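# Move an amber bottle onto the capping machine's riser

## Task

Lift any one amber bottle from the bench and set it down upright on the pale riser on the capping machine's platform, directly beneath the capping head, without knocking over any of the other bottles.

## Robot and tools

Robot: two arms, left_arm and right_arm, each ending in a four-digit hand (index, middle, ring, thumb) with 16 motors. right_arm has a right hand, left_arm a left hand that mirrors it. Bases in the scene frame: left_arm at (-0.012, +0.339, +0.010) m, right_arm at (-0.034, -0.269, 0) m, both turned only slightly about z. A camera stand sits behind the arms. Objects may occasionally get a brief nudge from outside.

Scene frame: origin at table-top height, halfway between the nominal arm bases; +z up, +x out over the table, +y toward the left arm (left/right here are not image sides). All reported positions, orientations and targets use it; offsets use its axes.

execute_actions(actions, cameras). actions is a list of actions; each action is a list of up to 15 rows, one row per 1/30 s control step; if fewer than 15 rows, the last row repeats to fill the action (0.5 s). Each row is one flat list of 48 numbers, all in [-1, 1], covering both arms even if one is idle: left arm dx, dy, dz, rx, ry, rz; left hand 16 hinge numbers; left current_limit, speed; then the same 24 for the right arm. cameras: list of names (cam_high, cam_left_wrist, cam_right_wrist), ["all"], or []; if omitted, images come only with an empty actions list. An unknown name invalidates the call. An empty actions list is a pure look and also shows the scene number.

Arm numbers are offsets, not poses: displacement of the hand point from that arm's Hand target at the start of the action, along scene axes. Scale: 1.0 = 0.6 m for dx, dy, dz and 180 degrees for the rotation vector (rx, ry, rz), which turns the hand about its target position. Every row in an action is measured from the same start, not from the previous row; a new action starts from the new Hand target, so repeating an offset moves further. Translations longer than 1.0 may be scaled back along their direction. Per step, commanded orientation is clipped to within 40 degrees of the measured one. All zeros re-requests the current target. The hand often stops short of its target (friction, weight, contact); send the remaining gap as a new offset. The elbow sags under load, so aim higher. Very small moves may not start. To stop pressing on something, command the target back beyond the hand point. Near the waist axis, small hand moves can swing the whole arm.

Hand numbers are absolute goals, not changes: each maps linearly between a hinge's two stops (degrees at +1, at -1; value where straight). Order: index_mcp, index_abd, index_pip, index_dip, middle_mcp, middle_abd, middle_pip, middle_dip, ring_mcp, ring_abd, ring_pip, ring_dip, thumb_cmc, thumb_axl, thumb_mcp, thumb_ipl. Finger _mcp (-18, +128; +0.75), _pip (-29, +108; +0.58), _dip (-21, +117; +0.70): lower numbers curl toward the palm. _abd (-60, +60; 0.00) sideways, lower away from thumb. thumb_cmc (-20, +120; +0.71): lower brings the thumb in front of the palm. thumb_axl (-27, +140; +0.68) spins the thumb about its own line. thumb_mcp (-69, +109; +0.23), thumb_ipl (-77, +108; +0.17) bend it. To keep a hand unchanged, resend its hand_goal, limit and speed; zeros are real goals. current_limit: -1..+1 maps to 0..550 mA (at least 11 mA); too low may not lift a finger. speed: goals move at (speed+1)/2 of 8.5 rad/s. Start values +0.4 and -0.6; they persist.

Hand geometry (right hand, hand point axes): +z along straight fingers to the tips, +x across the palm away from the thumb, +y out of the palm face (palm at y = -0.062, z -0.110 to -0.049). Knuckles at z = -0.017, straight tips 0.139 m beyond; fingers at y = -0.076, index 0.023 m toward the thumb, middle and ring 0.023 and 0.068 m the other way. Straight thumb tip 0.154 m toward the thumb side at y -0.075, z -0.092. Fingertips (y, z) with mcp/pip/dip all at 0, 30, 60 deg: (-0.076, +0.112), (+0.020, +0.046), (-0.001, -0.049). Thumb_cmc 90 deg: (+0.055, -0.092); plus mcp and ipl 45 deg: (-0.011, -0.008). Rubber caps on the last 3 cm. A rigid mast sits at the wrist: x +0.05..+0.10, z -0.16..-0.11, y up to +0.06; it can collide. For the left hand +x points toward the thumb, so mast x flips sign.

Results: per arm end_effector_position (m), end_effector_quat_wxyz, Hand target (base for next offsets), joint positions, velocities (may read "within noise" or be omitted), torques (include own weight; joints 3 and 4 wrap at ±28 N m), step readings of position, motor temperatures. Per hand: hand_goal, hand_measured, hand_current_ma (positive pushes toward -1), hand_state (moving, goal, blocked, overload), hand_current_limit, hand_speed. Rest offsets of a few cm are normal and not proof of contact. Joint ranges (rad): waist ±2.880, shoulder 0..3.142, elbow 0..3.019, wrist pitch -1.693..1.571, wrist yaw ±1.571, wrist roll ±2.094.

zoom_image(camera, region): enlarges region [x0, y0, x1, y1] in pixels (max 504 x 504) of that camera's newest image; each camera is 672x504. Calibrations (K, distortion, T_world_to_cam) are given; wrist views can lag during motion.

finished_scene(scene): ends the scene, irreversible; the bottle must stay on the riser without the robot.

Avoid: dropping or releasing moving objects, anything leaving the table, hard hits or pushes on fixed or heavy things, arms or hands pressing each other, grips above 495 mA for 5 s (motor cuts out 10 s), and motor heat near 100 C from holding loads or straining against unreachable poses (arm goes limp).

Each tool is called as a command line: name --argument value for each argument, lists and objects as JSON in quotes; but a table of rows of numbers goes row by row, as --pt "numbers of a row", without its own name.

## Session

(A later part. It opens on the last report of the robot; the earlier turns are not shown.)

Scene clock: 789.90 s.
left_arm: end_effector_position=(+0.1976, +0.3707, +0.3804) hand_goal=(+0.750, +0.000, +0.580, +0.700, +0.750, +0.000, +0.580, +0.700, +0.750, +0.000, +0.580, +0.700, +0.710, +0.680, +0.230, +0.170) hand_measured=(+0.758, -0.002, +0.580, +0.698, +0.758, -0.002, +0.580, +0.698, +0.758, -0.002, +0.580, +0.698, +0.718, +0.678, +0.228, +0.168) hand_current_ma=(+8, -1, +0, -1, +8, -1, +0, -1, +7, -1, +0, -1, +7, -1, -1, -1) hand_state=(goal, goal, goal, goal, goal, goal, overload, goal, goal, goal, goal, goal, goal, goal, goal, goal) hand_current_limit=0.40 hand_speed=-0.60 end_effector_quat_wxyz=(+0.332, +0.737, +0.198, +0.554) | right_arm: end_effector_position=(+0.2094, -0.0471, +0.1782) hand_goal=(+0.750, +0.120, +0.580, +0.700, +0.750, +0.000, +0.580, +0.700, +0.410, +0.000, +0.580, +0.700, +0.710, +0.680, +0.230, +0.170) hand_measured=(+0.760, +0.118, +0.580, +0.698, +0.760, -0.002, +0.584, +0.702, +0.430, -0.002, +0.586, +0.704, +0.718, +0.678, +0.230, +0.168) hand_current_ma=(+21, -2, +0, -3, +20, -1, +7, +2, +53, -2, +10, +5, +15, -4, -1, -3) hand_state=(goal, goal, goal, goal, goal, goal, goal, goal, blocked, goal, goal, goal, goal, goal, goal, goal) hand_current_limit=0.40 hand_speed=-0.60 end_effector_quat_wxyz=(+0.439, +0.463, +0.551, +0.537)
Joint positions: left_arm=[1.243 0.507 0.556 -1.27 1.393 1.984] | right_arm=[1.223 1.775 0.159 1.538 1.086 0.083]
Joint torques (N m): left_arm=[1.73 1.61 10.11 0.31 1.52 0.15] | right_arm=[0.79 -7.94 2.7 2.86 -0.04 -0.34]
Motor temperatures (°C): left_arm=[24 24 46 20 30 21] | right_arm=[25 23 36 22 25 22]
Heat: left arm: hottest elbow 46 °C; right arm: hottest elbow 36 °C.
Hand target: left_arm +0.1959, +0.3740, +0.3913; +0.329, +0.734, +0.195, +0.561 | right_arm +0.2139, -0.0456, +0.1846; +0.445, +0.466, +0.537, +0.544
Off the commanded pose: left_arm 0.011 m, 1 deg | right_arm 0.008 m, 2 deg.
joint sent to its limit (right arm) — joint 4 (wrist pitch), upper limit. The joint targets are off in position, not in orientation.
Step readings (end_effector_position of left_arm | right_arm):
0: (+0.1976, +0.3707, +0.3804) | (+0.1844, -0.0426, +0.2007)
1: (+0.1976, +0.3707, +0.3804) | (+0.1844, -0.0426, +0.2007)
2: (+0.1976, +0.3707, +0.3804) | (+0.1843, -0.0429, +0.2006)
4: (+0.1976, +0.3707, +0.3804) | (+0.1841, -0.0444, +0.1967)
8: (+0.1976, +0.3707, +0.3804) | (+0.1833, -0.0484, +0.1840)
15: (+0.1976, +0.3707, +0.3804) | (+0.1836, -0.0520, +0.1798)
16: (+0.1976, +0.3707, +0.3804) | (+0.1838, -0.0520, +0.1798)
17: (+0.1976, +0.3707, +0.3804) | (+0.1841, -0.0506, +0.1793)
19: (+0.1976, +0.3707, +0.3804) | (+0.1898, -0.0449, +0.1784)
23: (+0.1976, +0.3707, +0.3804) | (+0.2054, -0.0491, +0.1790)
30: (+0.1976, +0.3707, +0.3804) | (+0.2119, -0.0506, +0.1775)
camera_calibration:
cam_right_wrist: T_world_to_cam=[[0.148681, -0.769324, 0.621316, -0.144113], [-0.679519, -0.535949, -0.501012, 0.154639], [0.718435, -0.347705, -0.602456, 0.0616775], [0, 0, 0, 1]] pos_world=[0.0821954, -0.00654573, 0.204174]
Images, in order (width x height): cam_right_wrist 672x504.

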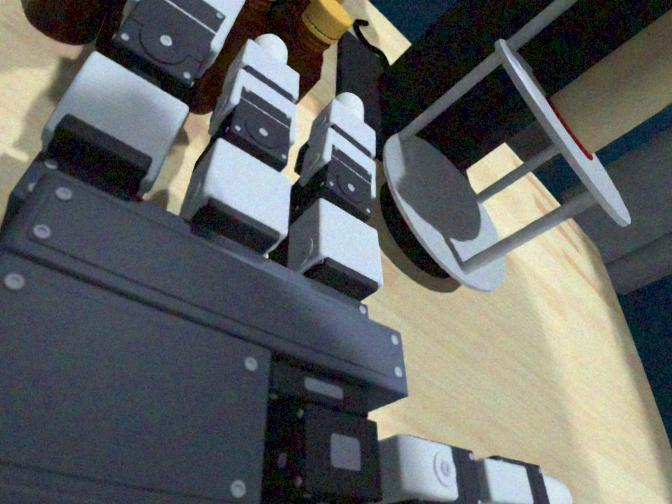

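execute_actions --actions '[[[0,0,0,0,0,0,0.75,0,0.58,0.7,0.75,0,0.58,0.7,0.75,0,0.58,0.7,0.71,0.68,0.23,0.17,0.4,-0.6,0.045,0.006,0,0,0,0,0.75,0.14,0.58,0.7,0.75,0,0.58,0.7,0.41,0,0.58,0.7,0.71,0.68,0.23,0.17,0.4,-0.6]]]' --cameras '["cam_right_wrist"]'

zoom_image --camera "cam_right_wrist" --region '[120, 0, 420, 230]'

Scene clock: 807.43 s.
left_arm: end_effector_position=(+0.1976, +0.3707, +0.3804) hand_goal=(+0.750, +0.000, +0.580, +0.700, +0.750, +0.000, +0.580, +0.700, +0.750, +0.000, +0.580, +0.700, +0.710, +0.680, +0.230, +0.170) hand_measured=(+0.758, -0.002, +0.580, +0.698, +0.758, -0.002, +0.580, +0.698, +0.758, -0.002, +0.580, +0.698, +0.718, +0.678, +0.228, +0.168) hand_current_ma=(+8, -1, +0, -1, +8, -1, +0, -1, +7, -1, +0, -1, +7, -1, -1, -1) hand_state=(goal, goal, goal, goal, goal, goal, overload, goal, goal, goal, goal, goal, goal, goal, goal, goal) hand_current_limit=0.40 hand_speed=-0.60 end_effector_quat_wxyz=(+0.332, +0.737, +0.198, +0.554) | right_arm: end_effector_position=(+0.2351, -0.0444, +0.1805) hand_goal=(+0.750, +0.140, +0.580, +0.700, +0.750, +0.000, +0.580, +0.700, +0.410, +0.000, +0.580, +0.700, +0.710, +0.680, +0.230, +0.170) hand_measured=(+0.760, +0.138, +0.580, +0.698, +0.760, -0.002, +0.584, +0.702, +0.430, -0.002, +0.586, +0.704, +0.718, +0.678, +0.230, +0.168) hand_current_ma=(+21, -3, +0, -3, +20, -1, +7, +2, +53, -2, +10, +5, +15, -4, -1, -3) hand_state=(goal, goal, goal, goal, goal, goal, goal, goal, blocked, goal, goal, goal, goal, goal, goal, goal) hand_current_limit=0.40 hand_speed=-0.60 end_effector_quat_wxyz=(+0.435, +0.466, +0.545, +0.545)
Joint positions: left_arm=[1.243 0.507 0.556 -1.27 1.393 1.984] | right_arm=[1.122 1.78 0.193 1.538 0.983 0.075]
Joint torques (N m): left_arm=[1.73 1.61 10.14 0.31 1.52 0.15] | right_arm=[0.97 -8.47 3.11 2.14 -0.07 -0.34]
Heat: left arm: hottest elbow 46 °C; right arm: hottest elbow 35 °C.
Hand target: left_arm +0.1959, +0.3740, +0.3913; +0.329, +0.734, +0.195, +0.561 | right_arm +0.2409, -0.0420, +0.1846; +0.445, +0.466, +0.537, +0.544
Off the commanded pose: left_arm 0.011 m, 1 deg | right_arm 0.007 m, 1 deg.
Step readings (end_effector_position of left_arm | right_arm):
0: (+0.1976, +0.3707, +0.3804) | (+0.2094, -0.0471, +0.1782)
1: (+0.1976, +0.3707, +0.3804) | (+0.2094, -0.0469, +0.1782)
2: (+0.1976, +0.3707, +0.3804) | (+0.2101, -0.0460, +0.1781)
4: (+0.1976, +0.3707, +0.3804) | (+0.2165, -0.0428, +0.1783)
8: (+0.1976, +0.3707, +0.3804) | (+0.2324, -0.0465, +0.1810)
15: (+0.1976, +0.3707, +0.3804) | (+0.2386, -0.0489, +0.1805)
camera_calibration:
cam_right_wrist: T_world_to_cam=[[0.146822, -0.782632, 0.604921, -0.144332], [-0.676048, -0.525821, -0.516209, 0.17708], [0.722082, -0.333165, -0.606299, 0.0459884], [0, 0, 0, 1]] pos_world=[0.107698, -0.00452467, 0.206602]
Images, in order (width x height): cam_right_wrist 672x504.

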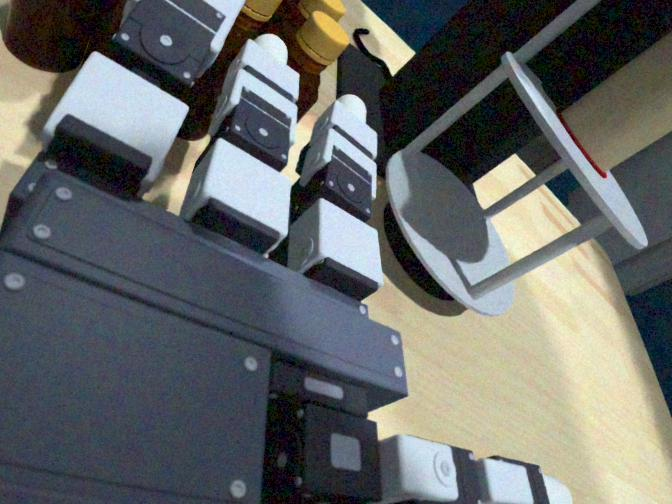

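Scaled by 1.680 from the camera's 672x504 image, which has a finer 960x720 frame.

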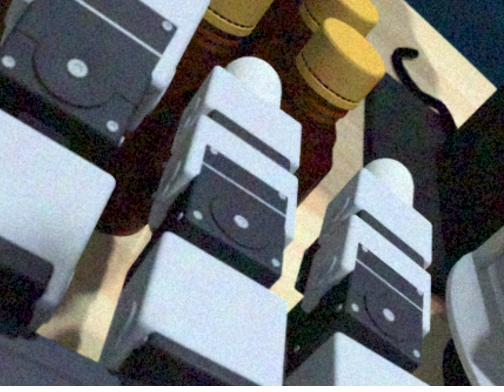

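execute_actions --actions '[[[0,0,0,0,0,0,0.75,0,0.58,0.7,0.75,0,0.58,0.7,0.75,0,0.58,0.7,0.71,0.68,0.23,0.17,0.4,-0.6,0.035,0.006,-0.004,0,0,0,0.75,0.14,0.58,0.7,0.75,0,0.58,0.7,0.41,0,0.58,0.7,0.71,0.68,0.23,0.17,0.4,-0.6]]]' --cameras '["cam_right_wrist"]'

zoom_image --camera "cam_right_wrist" --region '[180, 0, 420, 180]'

Scene clock: 825.73 s.
left_arm: end_effector_position=(+0.1976, +0.3707, +0.3804) hand_goal=(+0.750, +0.000, +0.580, +0.700, +0.750, +0.000, +0.580, +0.700, +0.750, +0.000, +0.580, +0.700, +0.710, +0.680, +0.230, +0.170) hand_measured=(+0.758, -0.002, +0.580, +0.698, +0.758, -0.002, +0.580, +0.698, +0.758, -0.002, +0.580, +0.698, +0.718, +0.678, +0.228, +0.168) hand_current_ma=(+8, -1, +0, -1, +8, -1, +0, -1, +7, -1, +0, -1, +7, -1, -1, -1) hand_state=(goal, goal, goal, goal, goal, goal, overload, goal, goal, goal, goal, goal, goal, goal, goal, goal) hand_current_limit=0.40 hand_speed=-0.60 end_effector_quat_wxyz=(+0.332, +0.737, +0.198, +0.554) | right_arm: end_effector_position=(+0.2576, -0.0447, +0.1795) hand_goal=(+0.750, +0.140, +0.580, +0.700, +0.750, +0.000, +0.580, +0.700, +0.410, +0.000, +0.580, +0.700, +0.710, +0.680, +0.230, +0.170) hand_measured=(+0.760, +0.138, +0.580, +0.698, +0.760, -0.002, +0.584, +0.702, +0.430, -0.002, +0.586, +0.704, +0.718, +0.678, +0.230, +0.168) hand_current_ma=(+21, -3, +0, -3, +22, -3, +7, +2, +53, -2, +10, +5, +15, -4, -1, -3) hand_state=(goal, goal, goal, goal, goal, goal, goal, goal, blocked, goal, goal, goal, goal, goal, goal, goal) hand_current_limit=0.40 hand_speed=-0.60 end_effector_quat_wxyz=(+0.436, +0.470, +0.538, +0.546)
Joint positions: left_arm=[1.243 0.507 0.556 -1.27 1.393 1.984] | right_arm=[1.041 1.798 0.225 1.538 0.912 0.072]
Joint torques (N m): left_arm=[1.73 1.61 10.13 0.31 1.52 0.15] | right_arm=[0.91 -9.05 3.38 1.72 -0.09 -0.34]
Heat: left arm: hottest elbow 46 °C; right arm: hottest elbow 34 °C.
Hand target: left_arm +0.1959, +0.3740, +0.3913; +0.329, +0.734, +0.195, +0.561 | right_arm +0.2619, -0.0384, +0.1822; +0.445, +0.466, +0.537, +0.544
Off the commanded pose: left_arm 0.011 m, 1 deg | right_arm 0.008 m, 1 deg.
Step readings (end_effector_position of left_arm | right_arm):
0: (+0.1976, +0.3707, +0.3804) | (+0.2351, -0.0444, +0.1805)
1: (+0.1976, +0.3707, +0.3804) | (+0.2351, -0.0444, +0.1805)
2: (+0.1976, +0.3707, +0.3804) | (+0.2358, -0.0438, +0.1800)
4: (+0.1976, +0.3707, +0.3804) | (+0.2406, -0.0413, +0.1798)
8: (+0.1976, +0.3707, +0.3804) | (+0.2529, -0.0435, +0.1799)
15: (+0.1976, +0.3707, +0.3804) | (+0.2580, -0.0455, +0.1795)
camera_calibration:
cam_right_wrist: T_world_to_cam=[[0.136082, -0.790603, 0.597017, -0.143492], [-0.679694, -0.512931, -0.524325, 0.194498], [0.720762, -0.334438, -0.607169, 0.0294345], [0, 0, 0, 1]] pos_world=[0.13051, -0.00383674, 0.205519]
Images, in order (width x height): cam_right_wrist 672x504.

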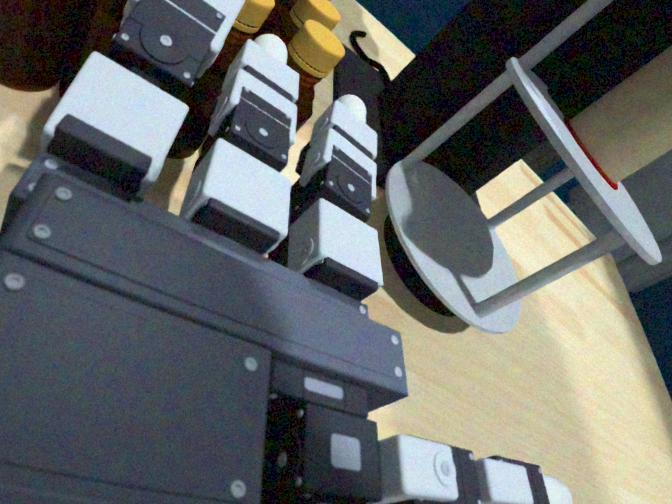

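Scaled by 2.100 from the camera's 672x504 image, which has a finer 960x720 frame.

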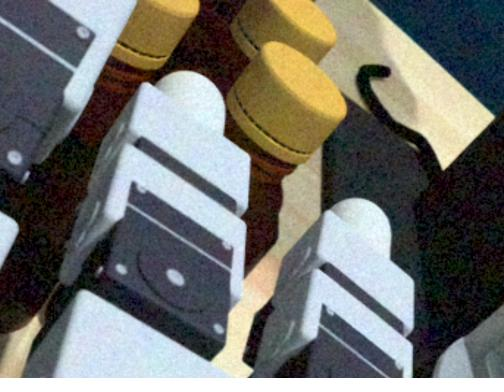

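execute_actions --actions '[[[0,0,0,0,0,0,0.75,0,0.58,0.7,0.75,0,0.58,0.7,0.75,0,0.58,0.7,0.71,0.68,0.23,0.17,0.4,-0.6,0.0,0.011,0,0,0,0,0.75,0.14,0.58,0.7,0.75,0,0.58,0.7,0.41,0,0.58,0.7,0.71,0.68,0.23,0.17,0.4,-0.6]],[[0,0,0,0,0,0,0.75,0,0.58,0.7,0.75,0,0.58,0.7,0.75,0,0.58,0.7,0.71,0.68,0.23,0.17,0.4,-0.6,0.025,0.004,0,0,0,0,0.75,0.14,0.58,0.7,0.75,0,0.58,0.7,0.41,0,0.58,0.7,0.71,0.68,0.23,0.17,0.4,-0.6]]]' --cameras '["cam_right_wrist"]'

zoom_image --camera "cam_right_wrist" --region '[180, 0, 420, 180]'

Scene clock: 850.63 s.
left_arm: end_effector_position=(+0.1976, +0.3707, +0.3804) hand_goal=(+0.750, +0.000, +0.580, +0.700, +0.750, +0.000, +0.580, +0.700, +0.750, +0.000, +0.580, +0.700, +0.710, +0.680, +0.230, +0.170) hand_measured=(+0.758, -0.002, +0.580, +0.698, +0.758, -0.002, +0.580, +0.698, +0.758, -0.002, +0.580, +0.698, +0.718, +0.678, +0.228, +0.168) hand_current_ma=(+8, -1, +0, -1, +8, -1, +0, -1, +7, -1, +0, -1, +7, -1, -1, -1) hand_state=(goal, goal, goal, goal, goal, goal, overload, goal, goal, goal, goal, goal, goal, goal, goal, goal) hand_current_limit=0.40 hand_speed=-0.60 end_effector_quat_wxyz=(+0.332, +0.737, +0.198, +0.554) | right_arm: end_effector_position=(+0.2724, -0.0390, +0.1793) hand_goal=(+0.750, +0.140, +0.580, +0.700, +0.750, +0.000, +0.580, +0.700, +0.410, +0.000, +0.580, +0.700, +0.710, +0.680, +0.230, +0.170) hand_measured=(+0.760, +0.138, +0.580, +0.698, +0.762, +0.004, +0.584, +0.702, +0.430, -0.002, +0.586, +0.704, +0.718, +0.678, +0.230, +0.168) hand_current_ma=(+21, -2, +0, -3, +29, +6, +7, +2, +53, -2, +10, +5, +15, -4, -1, -3) hand_state=(goal, goal, goal, goal, goal, goal, goal, goal, blocked, goal, goal, goal, goal, goal, goal, goal) hand_current_limit=0.40 hand_speed=-0.60 end_effector_quat_wxyz=(+0.439, +0.473, +0.535, +0.545)
Joint positions: left_arm=[1.243 0.507 0.556 -1.27 1.393 1.984] | right_arm=[1.004 1.803 0.262 1.508 0.886 0.071]
Joint torques (N m): left_arm=[1.73 1.61 10.11 0.31 1.52 0.15] | right_arm=[0.91 -9.64 3.97 1.51 -0.11 -0.35]
Heat: left arm: hottest elbow 46 °C; right arm: hottest elbow 34 °C.
Hand target: left_arm +0.1959, +0.3740, +0.3913; +0.329, +0.734, +0.195, +0.561 | right_arm +0.2769, -0.0294, +0.1822; +0.445, +0.466, +0.537, +0.544
Off the commanded pose: left_arm 0.011 m, 1 deg | right_arm 0.011 m, 1 deg.
Step readings (end_effector_position of left_arm | right_arm):
0: (+0.1976, +0.3707, +0.3804) | (+0.2576, -0.0447, +0.1795)
1: (+0.1976, +0.3707, +0.3804) | (+0.2576, -0.0447, +0.1795)
2: (+0.1976, +0.3707, +0.3804) | (+0.2576, -0.0447, +0.1795)
4: (+0.1976, +0.3707, +0.3804) | (+0.2581, -0.0441, +0.1797)
8: (+0.1976, +0.3707, +0.3804) | (+0.2594, -0.0424, +0.1798)
15: (+0.1976, +0.3707, +0.3804) | (+0.2606, -0.0424, +0.1800)
16: (+0.1976, +0.3707, +0.3804) | (+0.2602, -0.0420, +0.1800)
17: (+0.1976, +0.3707, +0.3804) | (+0.2606, -0.0423, +0.1798)
19: (+0.1976, +0.3707, +0.3804) | (+0.2619, -0.0399, +0.1793)
23: (+0.1976, +0.3707, +0.3804) | (+0.2677, -0.0385, +0.1786)
30: (+0.1976, +0.3707, +0.3804) | (+0.2724, -0.0390, +0.1793)
camera_calibration:
cam_right_wrist: T_world_to_cam=[[0.127003, -0.792986, 0.595856, -0.138336], [-0.684641, -0.504757, -0.525821, 0.209419], [0.717731, -0.341166, -0.607016, 0.0212132], [0, 0, 0, 1]] pos_world=[0.14572, 0.00324398, 0.205422]
Images, in order (width x height): cam_right_wrist 672x504.

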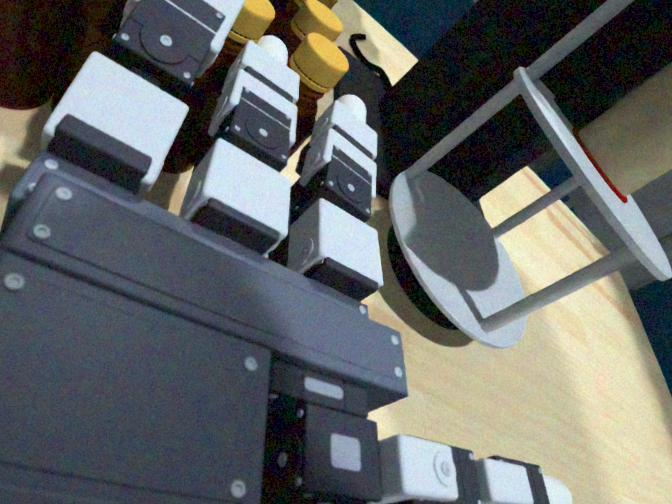

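Scaled by 2.100 from the camera's 672x504 image, which has a finer 960x720 frame.

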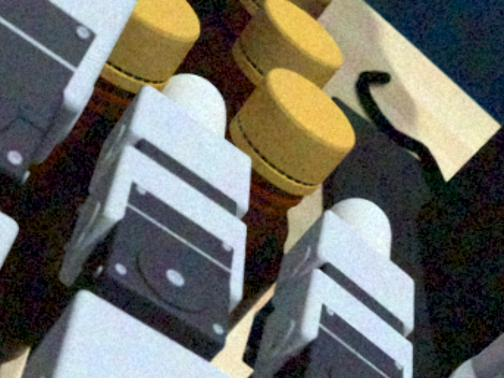

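execute_actions --actions '[[[0,0,0,0,0,0,0.75,0,0.58,0.7,0.75,0,0.58,0.7,0.75,0,0.58,0.7,0.71,0.68,0.23,0.17,0.4,-0.6,0.0,0.0,0,0,0,0,0.75,-0.1,0.58,0.7,0.75,0.05,0.58,0.7,0.41,0,0.58,0.7,0.71,0.68,0.23,0.17,0.4,-0.6]],[[0,0,0,0,0,0,0.75,0,0.58,0.7,0.75,0,0.58,0.7,0.75,0,0.58,0.7,0.71,0.68,0.23,0.17,0.4,-0.6,0.0,0.0,0,0,0,0,0.75,-0.25,0.58,0.7,0.75,0.2,0.58,0.7,0.41,0,0.58,0.7,0.71,0.68,0.23,0.17,0.4,-0.6]]]' --cameras '["cam_right_wrist"]'

zoom_image --camera "cam_right_wrist" --region '[180, 0, 420, 180]'

Scene clock: 867.67 s.
left_arm: end_effector_position=(+0.1976, +0.3707, +0.3804) hand_goal=(+0.750, +0.000, +0.580, +0.700, +0.750, +0.000, +0.580, +0.700, +0.750, +0.000, +0.580, +0.700, +0.710, +0.680, +0.230, +0.170) hand_measured=(+0.758, -0.002, +0.580, +0.698, +0.758, -0.002, +0.580, +0.698, +0.758, -0.002, +0.580, +0.698, +0.718, +0.678, +0.228, +0.168) hand_current_ma=(+8, -1, +0, -1, +8, -1, +0, -1, +7, -1, +0, -1, +7, -1, -1, -1) hand_state=(goal, goal, goal, goal, goal, goal, overload, goal, goal, goal, goal, goal, goal, goal, goal, goal) hand_current_limit=0.40 hand_speed=-0.60 end_effector_quat_wxyz=(+0.332, +0.737, +0.198, +0.554) | right_arm: end_effector_position=(+0.2725, -0.0392, +0.1791) hand_goal=(+0.750, -0.250, +0.580, +0.700, +0.750, +0.200, +0.580, +0.700, +0.410, +0.000, +0.580, +0.700, +0.710, +0.680, +0.230, +0.170) hand_measured=(+0.762, -0.008, +0.582, +0.698, +0.764, +0.006, +0.586, +0.702, +0.430, -0.002, +0.586, +0.704, +0.718, +0.678, +0.230, +0.168) hand_current_ma=(+25, +385, +2, -2, +36, -385, +10, +2, +53, -2, +10, +5, +15, -4, -1, -3) hand_state=(goal, blocked, goal, goal, goal, blocked, goal, goal, blocked, goal, goal, goal, goal, goal, goal, goal) hand_current_limit=0.40 hand_speed=-0.60 end_effector_quat_wxyz=(+0.440, +0.473, +0.535, +0.544)
Joint positions: left_arm=[1.243 0.507 0.556 -1.27 1.393 1.984] | right_arm=[1.004 1.803 0.262 1.507 0.888 0.071]
Joint torques (N m): left_arm=[1.73 1.61 10.13 0.29 1.52 0.15] | right_arm=[0.91 -9.7 3.96 1.54 -0.07 -0.34]
Heat: left arm: hottest elbow 46 °C; right arm: hottest elbow 33 °C.
Hand target: left_arm +0.1959, +0.3740, +0.3913; +0.329, +0.734, +0.195, +0.561 | right_arm +0.2769, -0.0294, +0.1822; +0.445, +0.466, +0.537, +0.544
Off the commanded pose: left_arm 0.011 m, 1 deg | right_arm 0.011 m, 1 deg.
Step readings (end_effector_position of left_arm | right_arm):
0: (+0.1976, +0.3707, +0.3804) | (+0.2724, -0.0390, +0.1793)
1: (+0.1976, +0.3707, +0.3804) | (+0.2724, -0.0390, +0.1793)
2: (+0.1976, +0.3707, +0.3804) | (+0.2724, -0.0385, +0.1793)
4: (+0.1976, +0.3707, +0.3804) | (+0.2721, -0.0377, +0.1793)
8: (+0.1976, +0.3707, +0.3804) | (+0.2725, -0.0389, +0.1791)
15: (+0.1976, +0.3707, +0.3804) | (+0.2725, -0.0389, +0.1791)
16: (+0.1976, +0.3707, +0.3804) | (+0.2725, -0.0392, +0.1791)
17: (+0.1976, +0.3707, +0.3804) | (+0.2725, -0.0392, +0.1791)
19: (+0.1976, +0.3707, +0.3804) | (+0.2725, -0.0392, +0.1791)
23: (+0.1976, +0.3707, +0.3804) | (+0.2725, -0.0392, +0.1791)
30: (+0.1976, +0.3707, +0.3804) | (+0.2725, -0.0392, +0.1791)
camera_calibration:
cam_right_wrist: T_world_to_cam=[[0.126204, -0.792377, 0.596834, -0.138192], [-0.685788, -0.50441, -0.524658, 0.209373], [0.716776, -0.343087, -0.607061, 0.0210733], [0, 0, 0, 1]] pos_world=[0.145921, 0.00333998, 0.20512]
Images, in order (width x height): cam_right_wrist 672x504.

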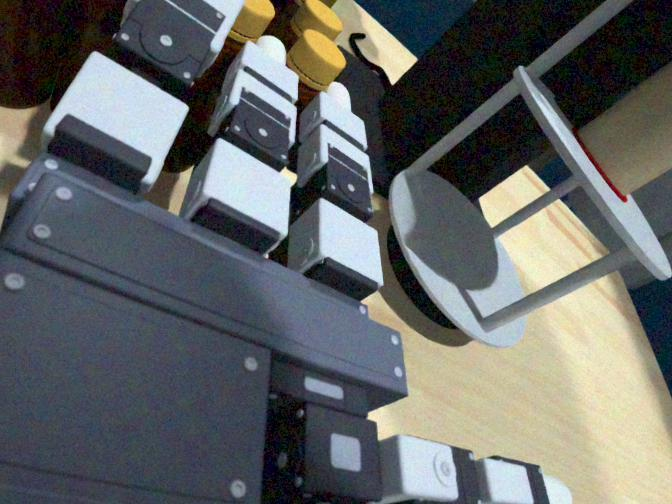

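Scaled by 2.100 from the camera's 672x504 image, which has a finer 960x720 frame.

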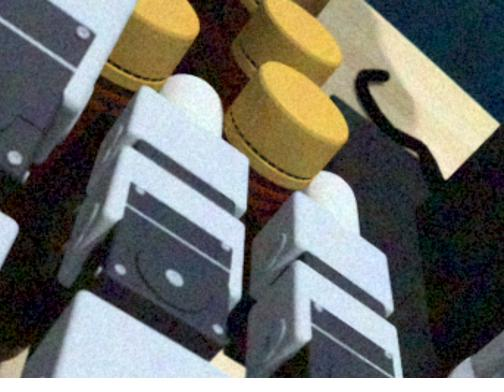

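execute_actions --actions '[[[0,0,0,0,0,0,0.75,0,0.58,0.7,0.75,0,0.58,0.7,0.75,0,0.58,0.7,0.71,0.68,0.23,0.17,0.4,-0.6,0.0,0.0,0.04,0,0,0,0.75,-0.25,0.58,0.7,0.75,0.2,0.58,0.7,0.41,0,0.58,0.7,0.71,0.68,0.23,0.17,0.4,-0.6]],[[0,0,0,0,0,0,0.75,0,0.58,0.7,0.75,0,0.58,0.7,0.75,0,0.58,0.7,0.71,0.68,0.23,0.17,0.4,-0.6,0.0,0.0,0.04,0,0,0,0.75,-0.25,0.58,0.7,0.75,0.2,0.58,0.7,0.41,0,0.58,0.7,0.71,0.68,0.23,0.17,0.4,-0.6]]]' --cameras '["cam_right_wrist","cam_left_wrist"]'

zoom_image --camera "cam_right_wrist" --region '[120, 0, 420, 230]'

Scene clock: 879.47 s.
left_arm: end_effector_position=(+0.1976, +0.3707, +0.3804) hand_goal=(+0.750, +0.000, +0.580, +0.700, +0.750, +0.000, +0.580, +0.700, +0.750, +0.000, +0.580, +0.700, +0.710, +0.680, +0.230, +0.170) hand_measured=(+0.758, -0.002, +0.580, +0.698, +0.758, -0.002, +0.580, +0.698, +0.758, -0.002, +0.580, +0.698, +0.718, +0.678, +0.228, +0.168) hand_current_ma=(+8, -1, +0, -1, +8, -1, +0, -1, +7, -1, +0, -1, +7, -1, -1, -1) hand_state=(goal, goal, goal, goal, goal, goal, overload, goal, goal, goal, goal, goal, goal, goal, goal, goal) hand_current_limit=0.40 hand_speed=-0.60 end_effector_quat_wxyz=(+0.332, +0.737, +0.198, +0.554) | right_arm: end_effector_position=(+0.2761, -0.0352, +0.2115) hand_goal=(+0.750, -0.250, +0.580, +0.700, +0.750, +0.200, +0.580, +0.700, +0.410, +0.000, +0.580, +0.700, +0.710, +0.680, +0.230, +0.170) hand_measured=(+0.794, -0.008, +0.600, +0.708, +0.794, +0.006, +0.604, +0.710, +0.430, -0.002, +0.586, +0.704, +0.718, +0.678, +0.230, +0.168) hand_current_ma=(+137, +385, +47, +14, +143, -385, +62, +19, +53, -2, +10, +5, +15, -4, -1, -3) hand_state=(blocked, blocked, goal, goal, blocked, blocked, blocked, goal, blocked, goal, goal, goal, goal, goal, goal, goal) hand_current_limit=0.40 hand_speed=-0.60 end_effector_quat_wxyz=(+0.446, +0.470, +0.551, +0.526)
Joint positions: left_arm=[1.243 0.507 0.556 -1.27 1.393 1.984] | right_arm=[0.999 1.568 0.262 1.231 0.888 0.061]
Joint torques (N m): left_arm=[1.73 1.61 10.11 0.29 1.52 0.15] | right_arm=[1.14 -11.81 5.7 1.89 0.02 -0.26]
Heat: left arm: hottest elbow 46 °C; right arm: hottest elbow 33 °C.
Hand target: left_arm +0.1959, +0.3740, +0.3913; +0.329, +0.734, +0.195, +0.561 | right_arm +0.2769, -0.0294, +0.2302; +0.445, +0.466, +0.537, +0.544
Off the commanded pose: left_arm 0.011 m, 1 deg | right_arm 0.020 m, 3 deg.
Step readings (end_effector_position of left_arm | right_arm):
0: (+0.1976, +0.3707, +0.3804) | (+0.2725, -0.0392, +0.1791)
1: (+0.1976, +0.3707, +0.3804) | (+0.2725, -0.0392, +0.1791)
2: (+0.1976, +0.3707, +0.3804) | (+0.2727, -0.0387, +0.1786)
4: (+0.1976, +0.3707, +0.3804) | (+0.2732, -0.0372, +0.1795)
8: (+0.1976, +0.3707, +0.3804) | (+0.2742, -0.0365, +0.1869)
15: (+0.1976, +0.3707, +0.3804) | (+0.2749, -0.0352, +0.1895)
16: (+0.1976, +0.3707, +0.3804) | (+0.2750, -0.0351, +0.1895)
17: (+0.1976, +0.3707, +0.3804) | (+0.2752, -0.0347, +0.1895)
19: (+0.1976, +0.3707, +0.3804) | (+0.2758, -0.0342, +0.1930)
23: (+0.1976, +0.3707, +0.3804) | (+0.2754, -0.0366, +0.2082)
30: (+0.1976, +0.3707, +0.3804) | (+0.2755, -0.0365, +0.2141)
camera_calibration:
cam_left_wrist: T_world_to_cam=[[-0.223543, -0.0497473, -0.973424, 0.398124], [-0.489702, 0.869231, 0.0680355, -0.293698], [0.842746, 0.491896, -0.218672, -0.144681], [0, 0, 0, 1]] pos_world=[0.0671022, 0.346265, 0.375888]
cam_right_wrist: T_world_to_cam=[[0.134582, -0.765333, 0.629407, -0.163146], [-0.697625, -0.524271, -0.488323, 0.225679], [0.70371, -0.373371, -0.604472, 0.0416178], [0, 0, 0, 1]] pos_world=[0.150109, 0.00899507, 0.238046]
Images, in order (width x height): cam_left_wrist 672x504, cam_right_wrist 672x504.

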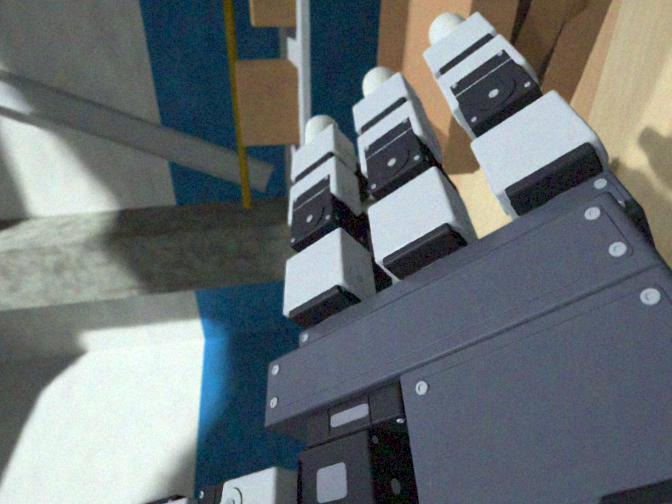

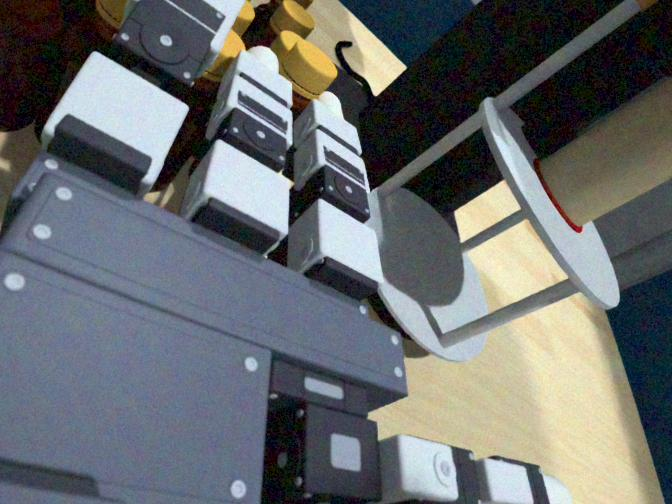

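Scaled by 1.680 from the camera's 672x504 image, which has a finer 960x720 frame.

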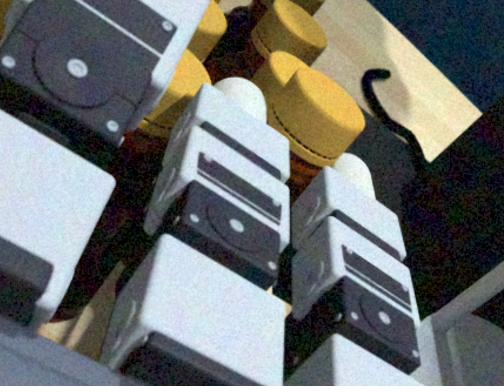

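execute_actions --actions '[[[0,0,0,0,0,0,0.75,0,0.58,0.7,0.75,0,0.58,0.7,0.75,0,0.58,0.7,0.71,0.68,0.23,0.17,0.4,-0.6,-0.05,-0.008,0.067,0,0,0,0.75,-0.25,0.58,0.7,0.75,0.2,0.58,0.7,0.41,0,0.58,0.7,0.71,0.68,0.23,0.17,0.4,-0.6]],[[0,0,0,0,0,0,0.75,0,0.58,0.7,0.75,0,0.58,0.7,0.75,0,0.58,0.7,0.71,0.68,0.23,0.17,0.4,-0.6,-0.042,-0.05,0.083,0,0,0,0.75,-0.25,0.58,0.7,0.75,0.2,0.58,0.7,0.41,0,0.58,0.7,0.71,0.68,0.23,0.17,0.4,-0.6]],[[0,0,0,0,0,0,0.75,0,0.58,0.7,0.75,0,0.58,0.7,0.75,0,0.58,0.7,0.71,0.68,0.23,0.17,0.4,-0.6,-0.017,-0.083,0.083,0,0,0,0.75,-0.25,0.58,0.7,0.75,0.2,0.58,0.7,0.41,0,0.58,0.7,0.71,0.68,0.23,0.17,0.4,-0.6]]]' --cameras '["cam_right_wrist"]'

zoom_image --camera "cam_right_wrist" --region '[120, 0, 540, 320]'

Scene clock: 928.40 s.
left_arm: end_effector_position=(+0.1976, +0.3707, +0.3804) hand_goal=(+0.750, +0.000, +0.580, +0.700, +0.750, +0.000, +0.580, +0.700, +0.750, +0.000, +0.580, +0.700, +0.710, +0.680, +0.230, +0.170) hand_measured=(+0.758, -0.002, +0.580, +0.698, +0.758, -0.002, +0.580, +0.698, +0.758, -0.002, +0.580, +0.698, +0.718, +0.678, +0.228, +0.168) hand_current_ma=(+8, -1, +0, -1, +8, -1, +0, -1, +7, -1, +0, -1, +7, -1, -1, -1) hand_state=(goal, goal, goal, goal, goal, goal, overload, goal, goal, goal, goal, goal, goal, goal, goal, goal) hand_current_limit=0.40 hand_speed=-0.60 end_effector_quat_wxyz=(+0.332, +0.737, +0.198, +0.554) | right_arm: end_effector_position=(+0.2114, -0.1106, +0.3253) hand_goal=(+0.750, -0.250, +0.580, +0.700, +0.750, +0.200, +0.580, +0.700, +0.410, +0.000, +0.580, +0.700, +0.710, +0.680, +0.230, +0.170) hand_measured=(+0.800, -0.010, +0.604, +0.710, +0.798, +0.006, +0.606, +0.710, +0.428, -0.002, +0.586, +0.704, +0.718, +0.678, +0.230, +0.168) hand_current_ma=(+163, +385, +60, +21, +156, -385, +69, +23, +45, -1, +10, +5, +16, -4, +0, -3) hand_state=(blocked, blocked, blocked, goal, blocked, blocked, blocked, goal, goal, goal, goal, goal, goal, goal, goal, goal) hand_current_limit=0.40 hand_speed=-0.60 end_effector_quat_wxyz=(+0.461, +0.450, +0.569, +0.511)
Joint positions: left_arm=[1.243 0.507 0.556 -1.27 1.393 1.984] | right_arm=[1.091 0.5 0.191 0.214 0.972 0.014]
Joint torques (N m): left_arm=[1.73 1.61 10.13 0.29 1.52 0.15] | right_arm=[2.26 -1.2 15.98 1.83 0.03 0.1]
Heat: left arm: hottest elbow 47 °C; right arm: hottest elbow 33 °C.
Hand target: left_arm +0.1959, +0.3740, +0.3913; +0.329, +0.734, +0.195, +0.561 | right_arm +0.2115, -0.1140, +0.3700; +0.445, +0.466, +0.537, +0.544
Off the commanded pose: left_arm 0.011 m, 1 deg | right_arm 0.045 m, 6 deg.
Step readings (end_effector_position of left_arm | right_arm):
0: (+0.1976, +0.3707, +0.3804) | (+0.2761, -0.0352, +0.2115)
1: (+0.1976, +0.3707, +0.3804) | (+0.2761, -0.0351, +0.2113)
2: (+0.1976, +0.3707, +0.3804) | (+0.2755, -0.0350, +0.2116)
4: (+0.1976, +0.3707, +0.3804) | (+0.2722, -0.0380, +0.2183)
8: (+0.1976, +0.3707, +0.3804) | (+0.2591, -0.0446, +0.2445)
15: (+0.1976, +0.3707, +0.3804) | (+0.2483, -0.0385, +0.2571)
16: (+0.1976, +0.3707, +0.3804) | (+0.2480, -0.0370, +0.2557)
17: (+0.1976, +0.3707, +0.3804) | (+0.2471, -0.0363, +0.2556)
19: (+0.1976, +0.3707, +0.3804) | (+0.2428, -0.0419, +0.2614)
23: (+0.1976, +0.3707, +0.3804) | (+0.2321, -0.0661, +0.2907)
30: (+0.1976, +0.3707, +0.3804) | (+0.2261, -0.0752, +0.3045)
31: (+0.1976, +0.3707, +0.3804) | (+0.2257, -0.0739, +0.3034)
32: (+0.1976, +0.3707, +0.3804) | (+0.2250, -0.0724, +0.3023)
34: (+0.1976, +0.3707, +0.3804) | (+0.2205, -0.0745, +0.3093)
38: (+0.1976, +0.3707, +0.3804) | (+0.2121, -0.1017, +0.3384)
45: (+0.1976, +0.3707, +0.3804) | (+0.2097, -0.1215, +0.3422)
camera_calibration:
cam_right_wrist: T_world_to_cam=[[0.138985, -0.71941, 0.680538, -0.296208], [-0.6896, -0.563515, -0.454866, 0.179776], [0.710729, -0.406079, -0.574425, 0.112893], [0, 0, 0, 1]] pos_world=[0.0849054, -0.0659446, 0.348203]
Images, in order (width x height): cam_right_wrist 672x504.

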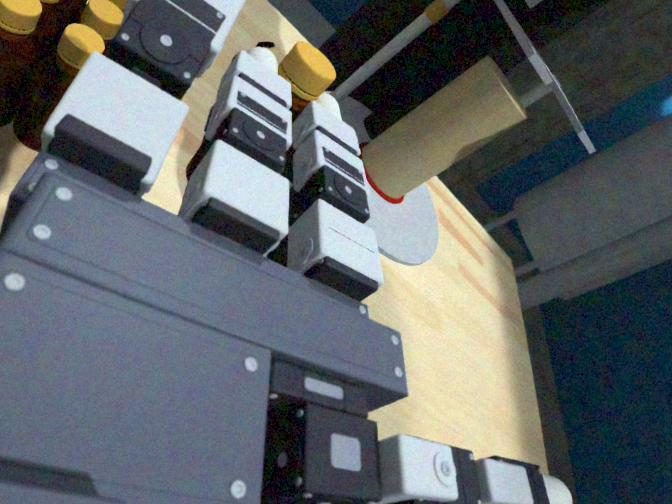

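Scaled by 1.200 from the camera's 672x504 image, which has a finer 960x720 frame.

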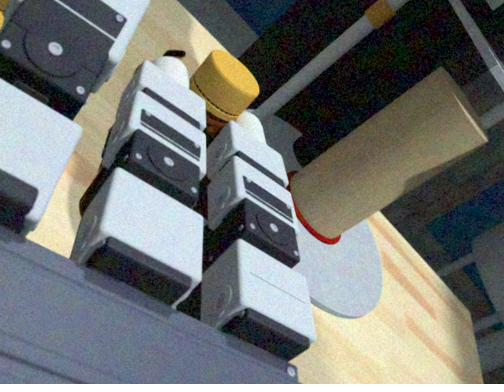

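execute_actions --actions '[[[0,0,0,0,0,0,0.75,0,0.58,0.7,0.75,0,0.58,0.7,0.75,0,0.58,0.7,0.71,0.68,0.23,0.17,0.4,-0.6,-0.01,-0.07,0.11,0.015,0.0,0,0.71,-0.25,0.58,0.7,0.71,0.2,0.58,0.7,0.41,0,0.58,0.7,0.71,0.68,0.23,0.17,0.4,-0.6]],[[0,0,0,0,0,0,0.75,0,0.58,0.7,0.75,0,0.58,0.7,0.75,0,0.58,0.7,0.71,0.68,0.23,0.17,0.4,-0.6,0,-0.07,0.1,0.015,0,0,0.71,-0.25,0.58,0.7,0.71,0.2,0.58,0.7,0.41,0,0.58,0.7,0.71,0.68,0.23,0.17,0.4,-0.6]]]' --cameras '["cam_right_wrist"]'

Scene clock: 944.73 s.
left_arm: end_effector_position=(+0.1976, +0.3707, +0.3804) hand_goal=(+0.750, +0.000, +0.580, +0.700, +0.750, +0.000, +0.580, +0.700, +0.750, +0.000, +0.580, +0.700, +0.710, +0.680, +0.230, +0.170) hand_measured=(+0.758, -0.002, +0.580, +0.698, +0.758, -0.002, +0.580, +0.698, +0.758, -0.002, +0.580, +0.698, +0.718, +0.678, +0.228, +0.168) hand_current_ma=(+8, -1, +0, -1, +8, -1, +0, -1, +7, -1, +0, -1, +7, -1, -1, -1) hand_state=(goal, goal, goal, goal, goal, goal, overload, goal, goal, goal, goal, goal, goal, goal, goal, goal) hand_current_limit=0.40 hand_speed=-0.60 end_effector_quat_wxyz=(+0.332, +0.737, +0.198, +0.554) | right_arm: end_effector_position=(+0.2095, -0.1809, +0.4422) hand_goal=(+0.710, -0.250, +0.580, +0.700, +0.710, +0.200, +0.580, +0.700, +0.410, +0.000, +0.580, +0.700, +0.710, +0.680, +0.230, +0.170) hand_measured=(+0.768, -0.010, +0.608, +0.712, +0.768, +0.006, +0.610, +0.712, +0.428, +0.000, +0.586, +0.704, +0.718, +0.678, +0.230, +0.168) hand_current_ma=(+198, +385, +74, +28, +193, -385, +78, +26, +43, -1, +10, +5, +16, -4, +0, -3) hand_state=(blocked, blocked, blocked, goal, blocked, blocked, blocked, goal, goal, goal, goal, goal, goal, goal, goal, goal) hand_current_limit=0.40 hand_speed=-0.60 end_effector_quat_wxyz=(+0.428, +0.480, +0.549, +0.535)
Joint positions: left_arm=[1.243 0.507 0.556 -1.27 1.393 1.984] | right_arm=[0.87 0.191 0.474 -0.368 0.742 0.101]
Joint torques (N m): left_arm=[1.73 1.61 10.13 0.29 1.52 0.15] | right_arm=[0.67 2.49 17.7 2.11 -0.01 0.09]
Heat: left arm: hottest elbow 47 °C; right arm: hottest elbow 39 °C.
Hand target: left_arm +0.1959, +0.3740, +0.3913; +0.329, +0.734, +0.195, +0.561 | right_arm +0.2055, -0.1980, +0.4960; +0.423, +0.486, +0.511, +0.569
Off the commanded pose: left_arm 0.011 m, 1 deg | right_arm 0.057 m, 6 deg.
Step readings (end_effector_position of left_arm | right_arm):
0: (+0.1976, +0.3707, +0.3804) | (+0.2114, -0.1106, +0.3253)
1: (+0.1976, +0.3707, +0.3804) | (+0.2114, -0.1106, +0.3252)
2: (+0.1976, +0.3707, +0.3804) | (+0.2113, -0.1099, +0.3248)
4: (+0.1976, +0.3707, +0.3804) | (+0.2094, -0.1143, +0.3279)
8: (+0.1976, +0.3707, +0.3804) | (+0.2030, -0.1436, +0.3566)
15: (+0.1976, +0.3707, +0.3804) | (+0.2014, -0.1570, +0.3921)
16: (+0.1976, +0.3707, +0.3804) | (+0.2019, -0.1552, +0.3927)
17: (+0.1976, +0.3707, +0.3804) | (+0.2026, -0.1514, +0.3915)
19: (+0.1976, +0.3707, +0.3804) | (+0.2033, -0.1477, +0.3924)
23: (+0.1976, +0.3707, +0.3804) | (+0.2020, -0.1661, +0.4127)
30: (+0.1976, +0.3707, +0.3804) | (+0.2011, -0.1895, +0.4488)
camera_calibration:
cam_right_wrist: T_world_to_cam=[[0.158811, -0.786519, 0.596797, -0.405414], [-0.700754, -0.515607, -0.493044, 0.219794], [0.695501, -0.339907, -0.633041, 0.193856], [0, 0, 0, 1]] pos_world=[0.0835789, -0.139645, 0.473037]
Images, in order (width x height): cam_right_wrist 672x504.

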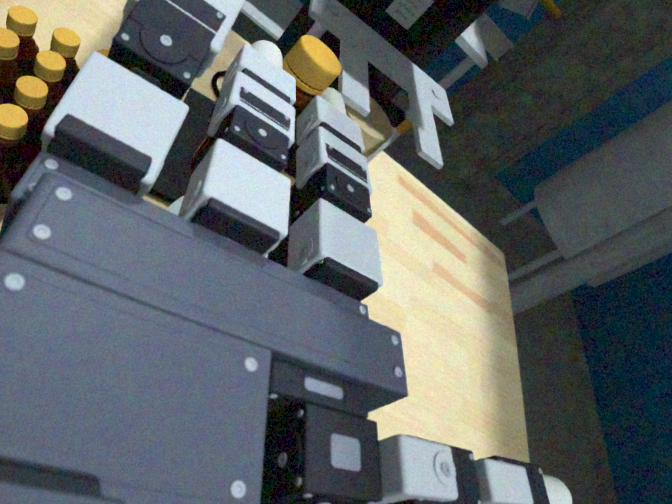

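zoom_image --camera "cam_right_wrist" --region '[180, 0, 520, 220]'

Scaled by 1.482 from the camera's 672x504 image, which has a finer 960x720 frame.

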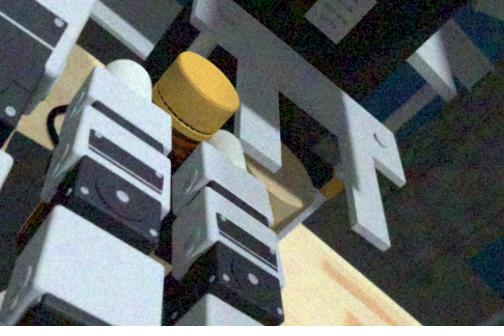

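zoom_image --camera "cam_right_wrist" --region '[250, 10, 370, 130]'

Scaled by 4.200 from the camera's 672x504 image, which has a finer 960x720 frame.

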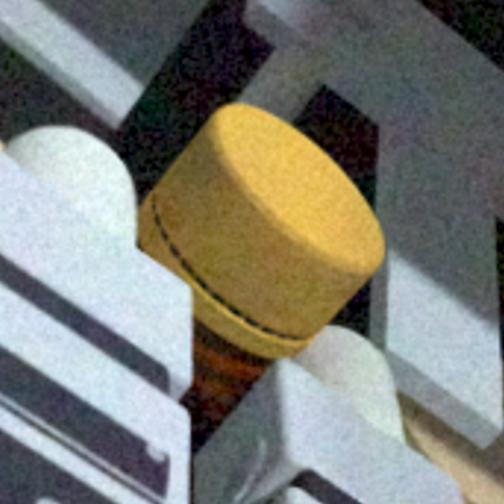

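execute_actions --actions '[[[0,0,0,0,0,0,0.75,0,0.58,0.7,0.75,0,0.58,0.7,0.75,0,0.58,0.7,0.71,0.68,0.23,0.17,0.4,-0.6,0.01,-0.07,0.05,0.003,-0.02,0,0.69,-0.25,0.58,0.7,0.69,0.2,0.58,0.7,0.41,0,0.58,0.7,0.71,0.68,0.23,0.17,0.4,-0.6]],[[0,0,0,0,0,0,0.75,0,0.58,0.7,0.75,0,0.58,0.7,0.75,0,0.58,0.7,0.71,0.68,0.23,0.17,0.4,-0.6,0.01,-0.067,0.048,0,0,0,0.69,-0.25,0.58,0.7,0.69,0.2,0.58,0.7,0.75,0,0.58,0.7,0.71,0.68,0.23,0.17,0.4,-0.6]],[[0,0,0,0,0,0,0.75,0,0.58,0.7,0.75,0,0.58,0.7,0.75,0,0.58,0.7,0.71,0.68,0.23,0.17,0.4,-0.6,0,0,0,0,0,0,0.69,-0.25,0.58,0.7,0.69,0.2,0.58,0.7,0.75,0,0.58,0.7,0.71,0.68,0.23,0.17,0.4,-0.6]]]' --cameras '["cam_right_wrist"]'

zoom_image --camera "cam_right_wrist" --region '[220, 0, 560, 220]'

Scene clock: 992.03 s.
left_arm: end_effector_position=(+0.1976, +0.3707, +0.3804) hand_goal=(+0.750, +0.000, +0.580, +0.700, +0.750, +0.000, +0.580, +0.700, +0.750, +0.000, +0.580, +0.700, +0.710, +0.680, +0.230, +0.170) hand_measured=(+0.758, -0.002, +0.580, +0.698, +0.758, -0.002, +0.580, +0.698, +0.758, -0.002, +0.580, +0.698, +0.718, +0.678, +0.228, +0.168) hand_current_ma=(+8, -1, +0, -1, +8, -1, +0, -1, +7, -1, +0, -1, +7, -1, -1, -1) hand_state=(goal, goal, goal, goal, goal, goal, overload, goal, goal, goal, goal, goal, goal, goal, goal, goal) hand_current_limit=0.40 hand_speed=-0.60 end_effector_quat_wxyz=(+0.332, +0.737, +0.198, +0.554) | right_arm: end_effector_position=(+0.2389, -0.2799, +0.4845) hand_goal=(+0.690, -0.250, +0.580, +0.700, +0.690, +0.200, +0.580, +0.700, +0.750, +0.000, +0.580, +0.700, +0.710, +0.680, +0.230, +0.170) hand_measured=(+0.748, -0.012, +0.608, +0.714, +0.740, +0.006, +0.610, +0.712, +0.758, +0.000, +0.586, +0.704, +0.718, +0.678, +0.230, +0.168) hand_current_ma=(+194, +385, +71, +29, +168, -385, +76, +27, +17, -1, +10, +5, +16, -4, -1, -3) hand_state=(blocked, blocked, blocked, goal, blocked, blocked, blocked, goal, goal, goal, goal, goal, goal, goal, goal, goal) hand_current_limit=0.40 hand_speed=-0.60 end_effector_quat_wxyz=(+0.408, +0.506, +0.521, +0.554)
Joint positions: left_arm=[1.243 0.507 0.556 -1.27 1.393 1.984] | right_arm=[-0.124 0.201 0.589 -0.443 -0.238 0.123]
Joint torques (N m): left_arm=[1.73 1.61 10.13 0.31 1.52 0.15] | right_arm=[0.62 2.26 18.48 3.19 -0.15 0.11]
Motor temperatures (°C): left_arm=[23 24 47 20 31 21] | right_arm=[25 23 43 21 24 22]
Heat: left arm: hottest elbow 47 °C; right arm: hottest elbow 43 °C.
Hand target: left_arm +0.1959, +0.3740, +0.3913; +0.329, +0.734, +0.195, +0.561 | right_arm +0.2175, -0.2802, +0.5548; +0.437, +0.470, +0.495, +0.586
Off the commanded pose: left_arm 0.011 m, 1 deg | right_arm 0.073 m, 7 deg.
Step readings (end_effector_position of left_arm | right_arm):
0: (+0.1976, +0.3707, +0.3804) | (+0.2095, -0.1809, +0.4422)
1: (+0.1976, +0.3707, +0.3804) | (+0.2095, -0.1807, +0.4422)
2: (+0.1976, +0.3707, +0.3804) | (+0.2094, -0.1795, +0.4429)
4: (+0.1976, +0.3707, +0.3804) | (+0.2115, -0.1796, +0.4429)
8: (+0.1976, +0.3707, +0.3804) | (+0.2143, -0.2031, +0.4491)
15: (+0.1976, +0.3707, +0.3804) | (+0.2178, -0.2271, +0.4647)
16: (+0.1976, +0.3707, +0.3804) | (+0.2187, -0.2269, +0.4648)
17: (+0.1976, +0.3707, +0.3804) | (+0.2196, -0.2261, +0.4648)
19: (+0.1976, +0.3707, +0.3804) | (+0.2219, -0.2267, +0.4671)
23: (+0.1976, +0.3707, +0.3804) | (+0.2249, -0.2470, +0.4778)
30: (+0.1976, +0.3707, +0.3804) | (+0.2294, -0.2701, +0.4914)
31: (+0.1976, +0.3707, +0.3804) | (+0.2312, -0.2709, +0.4903)
32: (+0.1976, +0.3707, +0.3804) | (+0.2329, -0.2715, +0.4891)
34: (+0.1976, +0.3707, +0.3804) | (+0.2357, -0.2732, +0.4871)
38: (+0.1976, +0.3707, +0.3804) | (+0.2384, -0.2766, +0.4851)
45: (+0.1976, +0.3707, +0.3804) | (+0.2389, -0.2791, +0.4846)
camera_calibration:
cam_right_wrist: T_world_to_cam=[[0.149072, -0.8405, 0.520901, -0.489201], [-0.712803, -0.456448, -0.532511, 0.248821], [0.685339, -0.291917, -0.667154, 0.199023], [0, 0, 0, 1]] pos_world=[0.113888, -0.239501, 0.520104]
Images, in order (width x height): cam_right_wrist 672x504.

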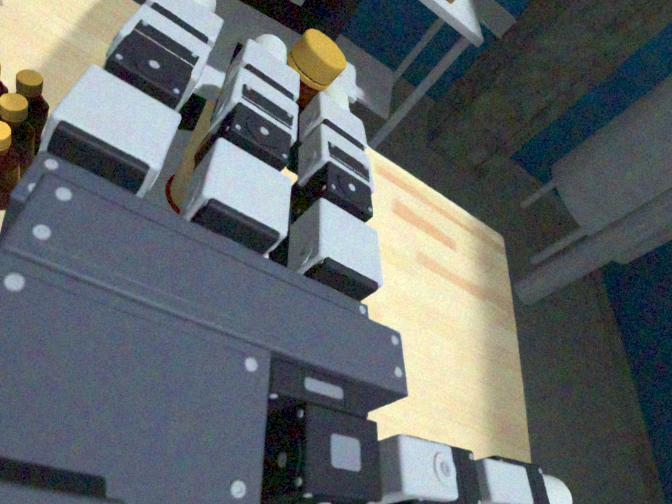

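Scaled by 1.482 from the camera's 672x504 image, which has a finer 960x720 frame.

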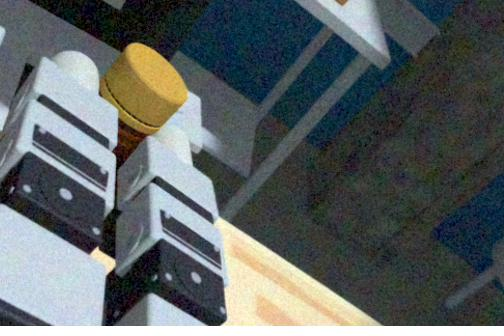

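zoom_image --camera "cam_right_wrist" --region '[160, 10, 420, 230]'

execute_actions --actions '[]' --cameras '["cam_high"]'

zoom_image --camera "cam_high" --region '[150, 280, 390, 460]'

Scaled by 1.938 from the camera's 672x504 image, which has a finer 960x720 frame.

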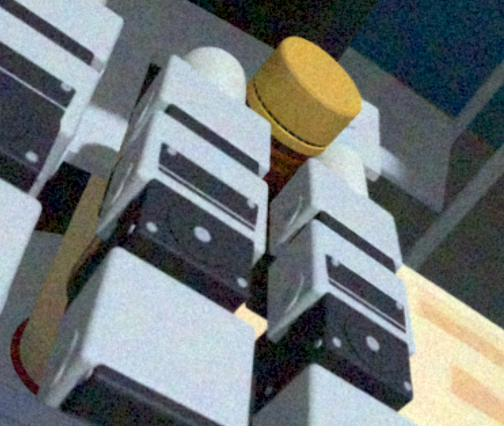

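Scene clock: 1008.70 s.
left_arm: end_effector_position=(+0.1976, +0.3707, +0.3804) hand_goal=(+0.750, +0.000, +0.580, +0.700, +0.750, +0.000, +0.580, +0.700, +0.750, +0.000, +0.580, +0.700, +0.710, +0.680, +0.230, +0.170) hand_measured=(+0.758, -0.002, +0.580, +0.698, +0.758, -0.002, +0.580, +0.698, +0.758, -0.002, +0.580, +0.698, +0.718, +0.678, +0.228, +0.168) hand_current_ma=(+8, -1, +0, -1, +8, -1, +0, -1, +7, -1, +0, -1, +7, -1, -1, -1) hand_state=(goal, goal, goal, goal, goal, goal, overload, goal, goal, goal, goal, goal, goal, goal, goal, goal) hand_current_limit=0.40 hand_speed=-0.60 end_effector_quat_wxyz=(+0.332, +0.737, +0.198, +0.554) | right_arm: end_effector_position=(+0.2389, -0.2797, +0.4845) hand_goal=(+0.690, -0.250, +0.580, +0.700, +0.690, +0.200, +0.580, +0.700, +0.750, +0.000, +0.580, +0.700, +0.710, +0.680, +0.230, +0.170) hand_measured=(+0.748, -0.012, +0.608, +0.714, +0.740, +0.006, +0.610, +0.712, +0.758, +0.000, +0.586, +0.704, +0.718, +0.678, +0.230, +0.168) hand_current_ma=(+194, +385, +71, +29, +168, -385, +76, +27, +17, -1, +10, +5, +16, -4, -1, -3) hand_state=(blocked, blocked, blocked, goal, blocked, blocked, blocked, goal, goal, goal, goal, goal, goal, goal, goal, goal) hand_current_limit=0.40 hand_speed=-0.60 end_effector_quat_wxyz=(+0.407, +0.505, +0.521, +0.554)
Joint positions: left_arm=[1.243 0.507 0.556 -1.27 1.393 1.984] | right_arm=[-0.124 0.201 0.589 -0.443 -0.24 0.123]
Joint velocities: within noise
Joint torques (N m): left_arm=[1.79 1.55 10.13 0.29 1.52 0.15] | right_arm=[0.67 2.26 18.45 3.19 -0.15 0.11]
Motor temperatures (°C): left_arm=[23 24 47 20 31 21] | right_arm=[25 23 50 22 24 22]
Heat: left arm: hottest elbow 47 °C; right arm: hottest elbow 50 °C.
Hand target: left_arm +0.1959, +0.3740, +0.3913; +0.329, +0.734, +0.195, +0.561 | right_arm +0.2175, -0.2802, +0.5548; +0.437, +0.470, +0.495, +0.586
Off the commanded pose: left_arm 0.011 m, 1 deg | right_arm 0.073 m, 7 deg.
Images, in order (width x height): cam_high 672x504.

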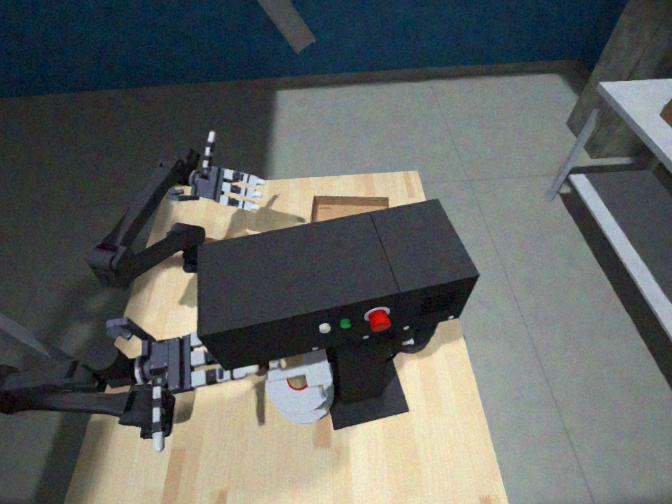

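Scaled by 2.100 from the camera's 672x504 image, which has a finer 960x720 frame.

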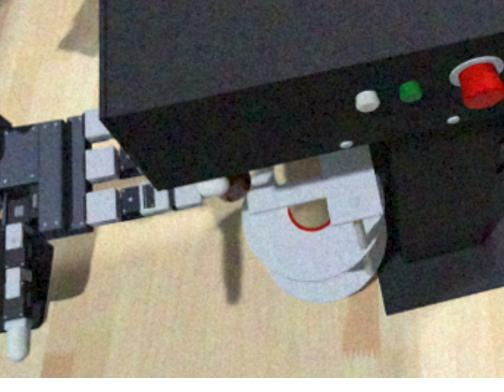

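zoom_image --camera "cam_high" --region '[220, 340, 340, 440]'

Scaled by 4.200 from the camera's 672x504 image, which has a finer 960x720 frame.

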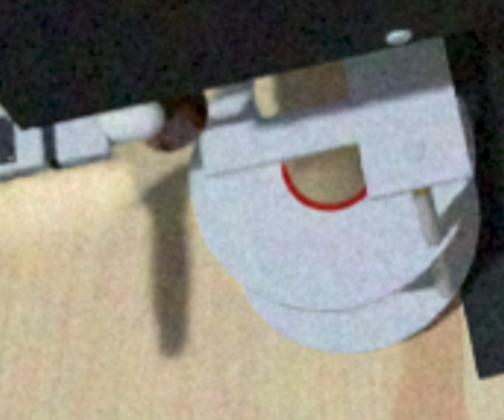

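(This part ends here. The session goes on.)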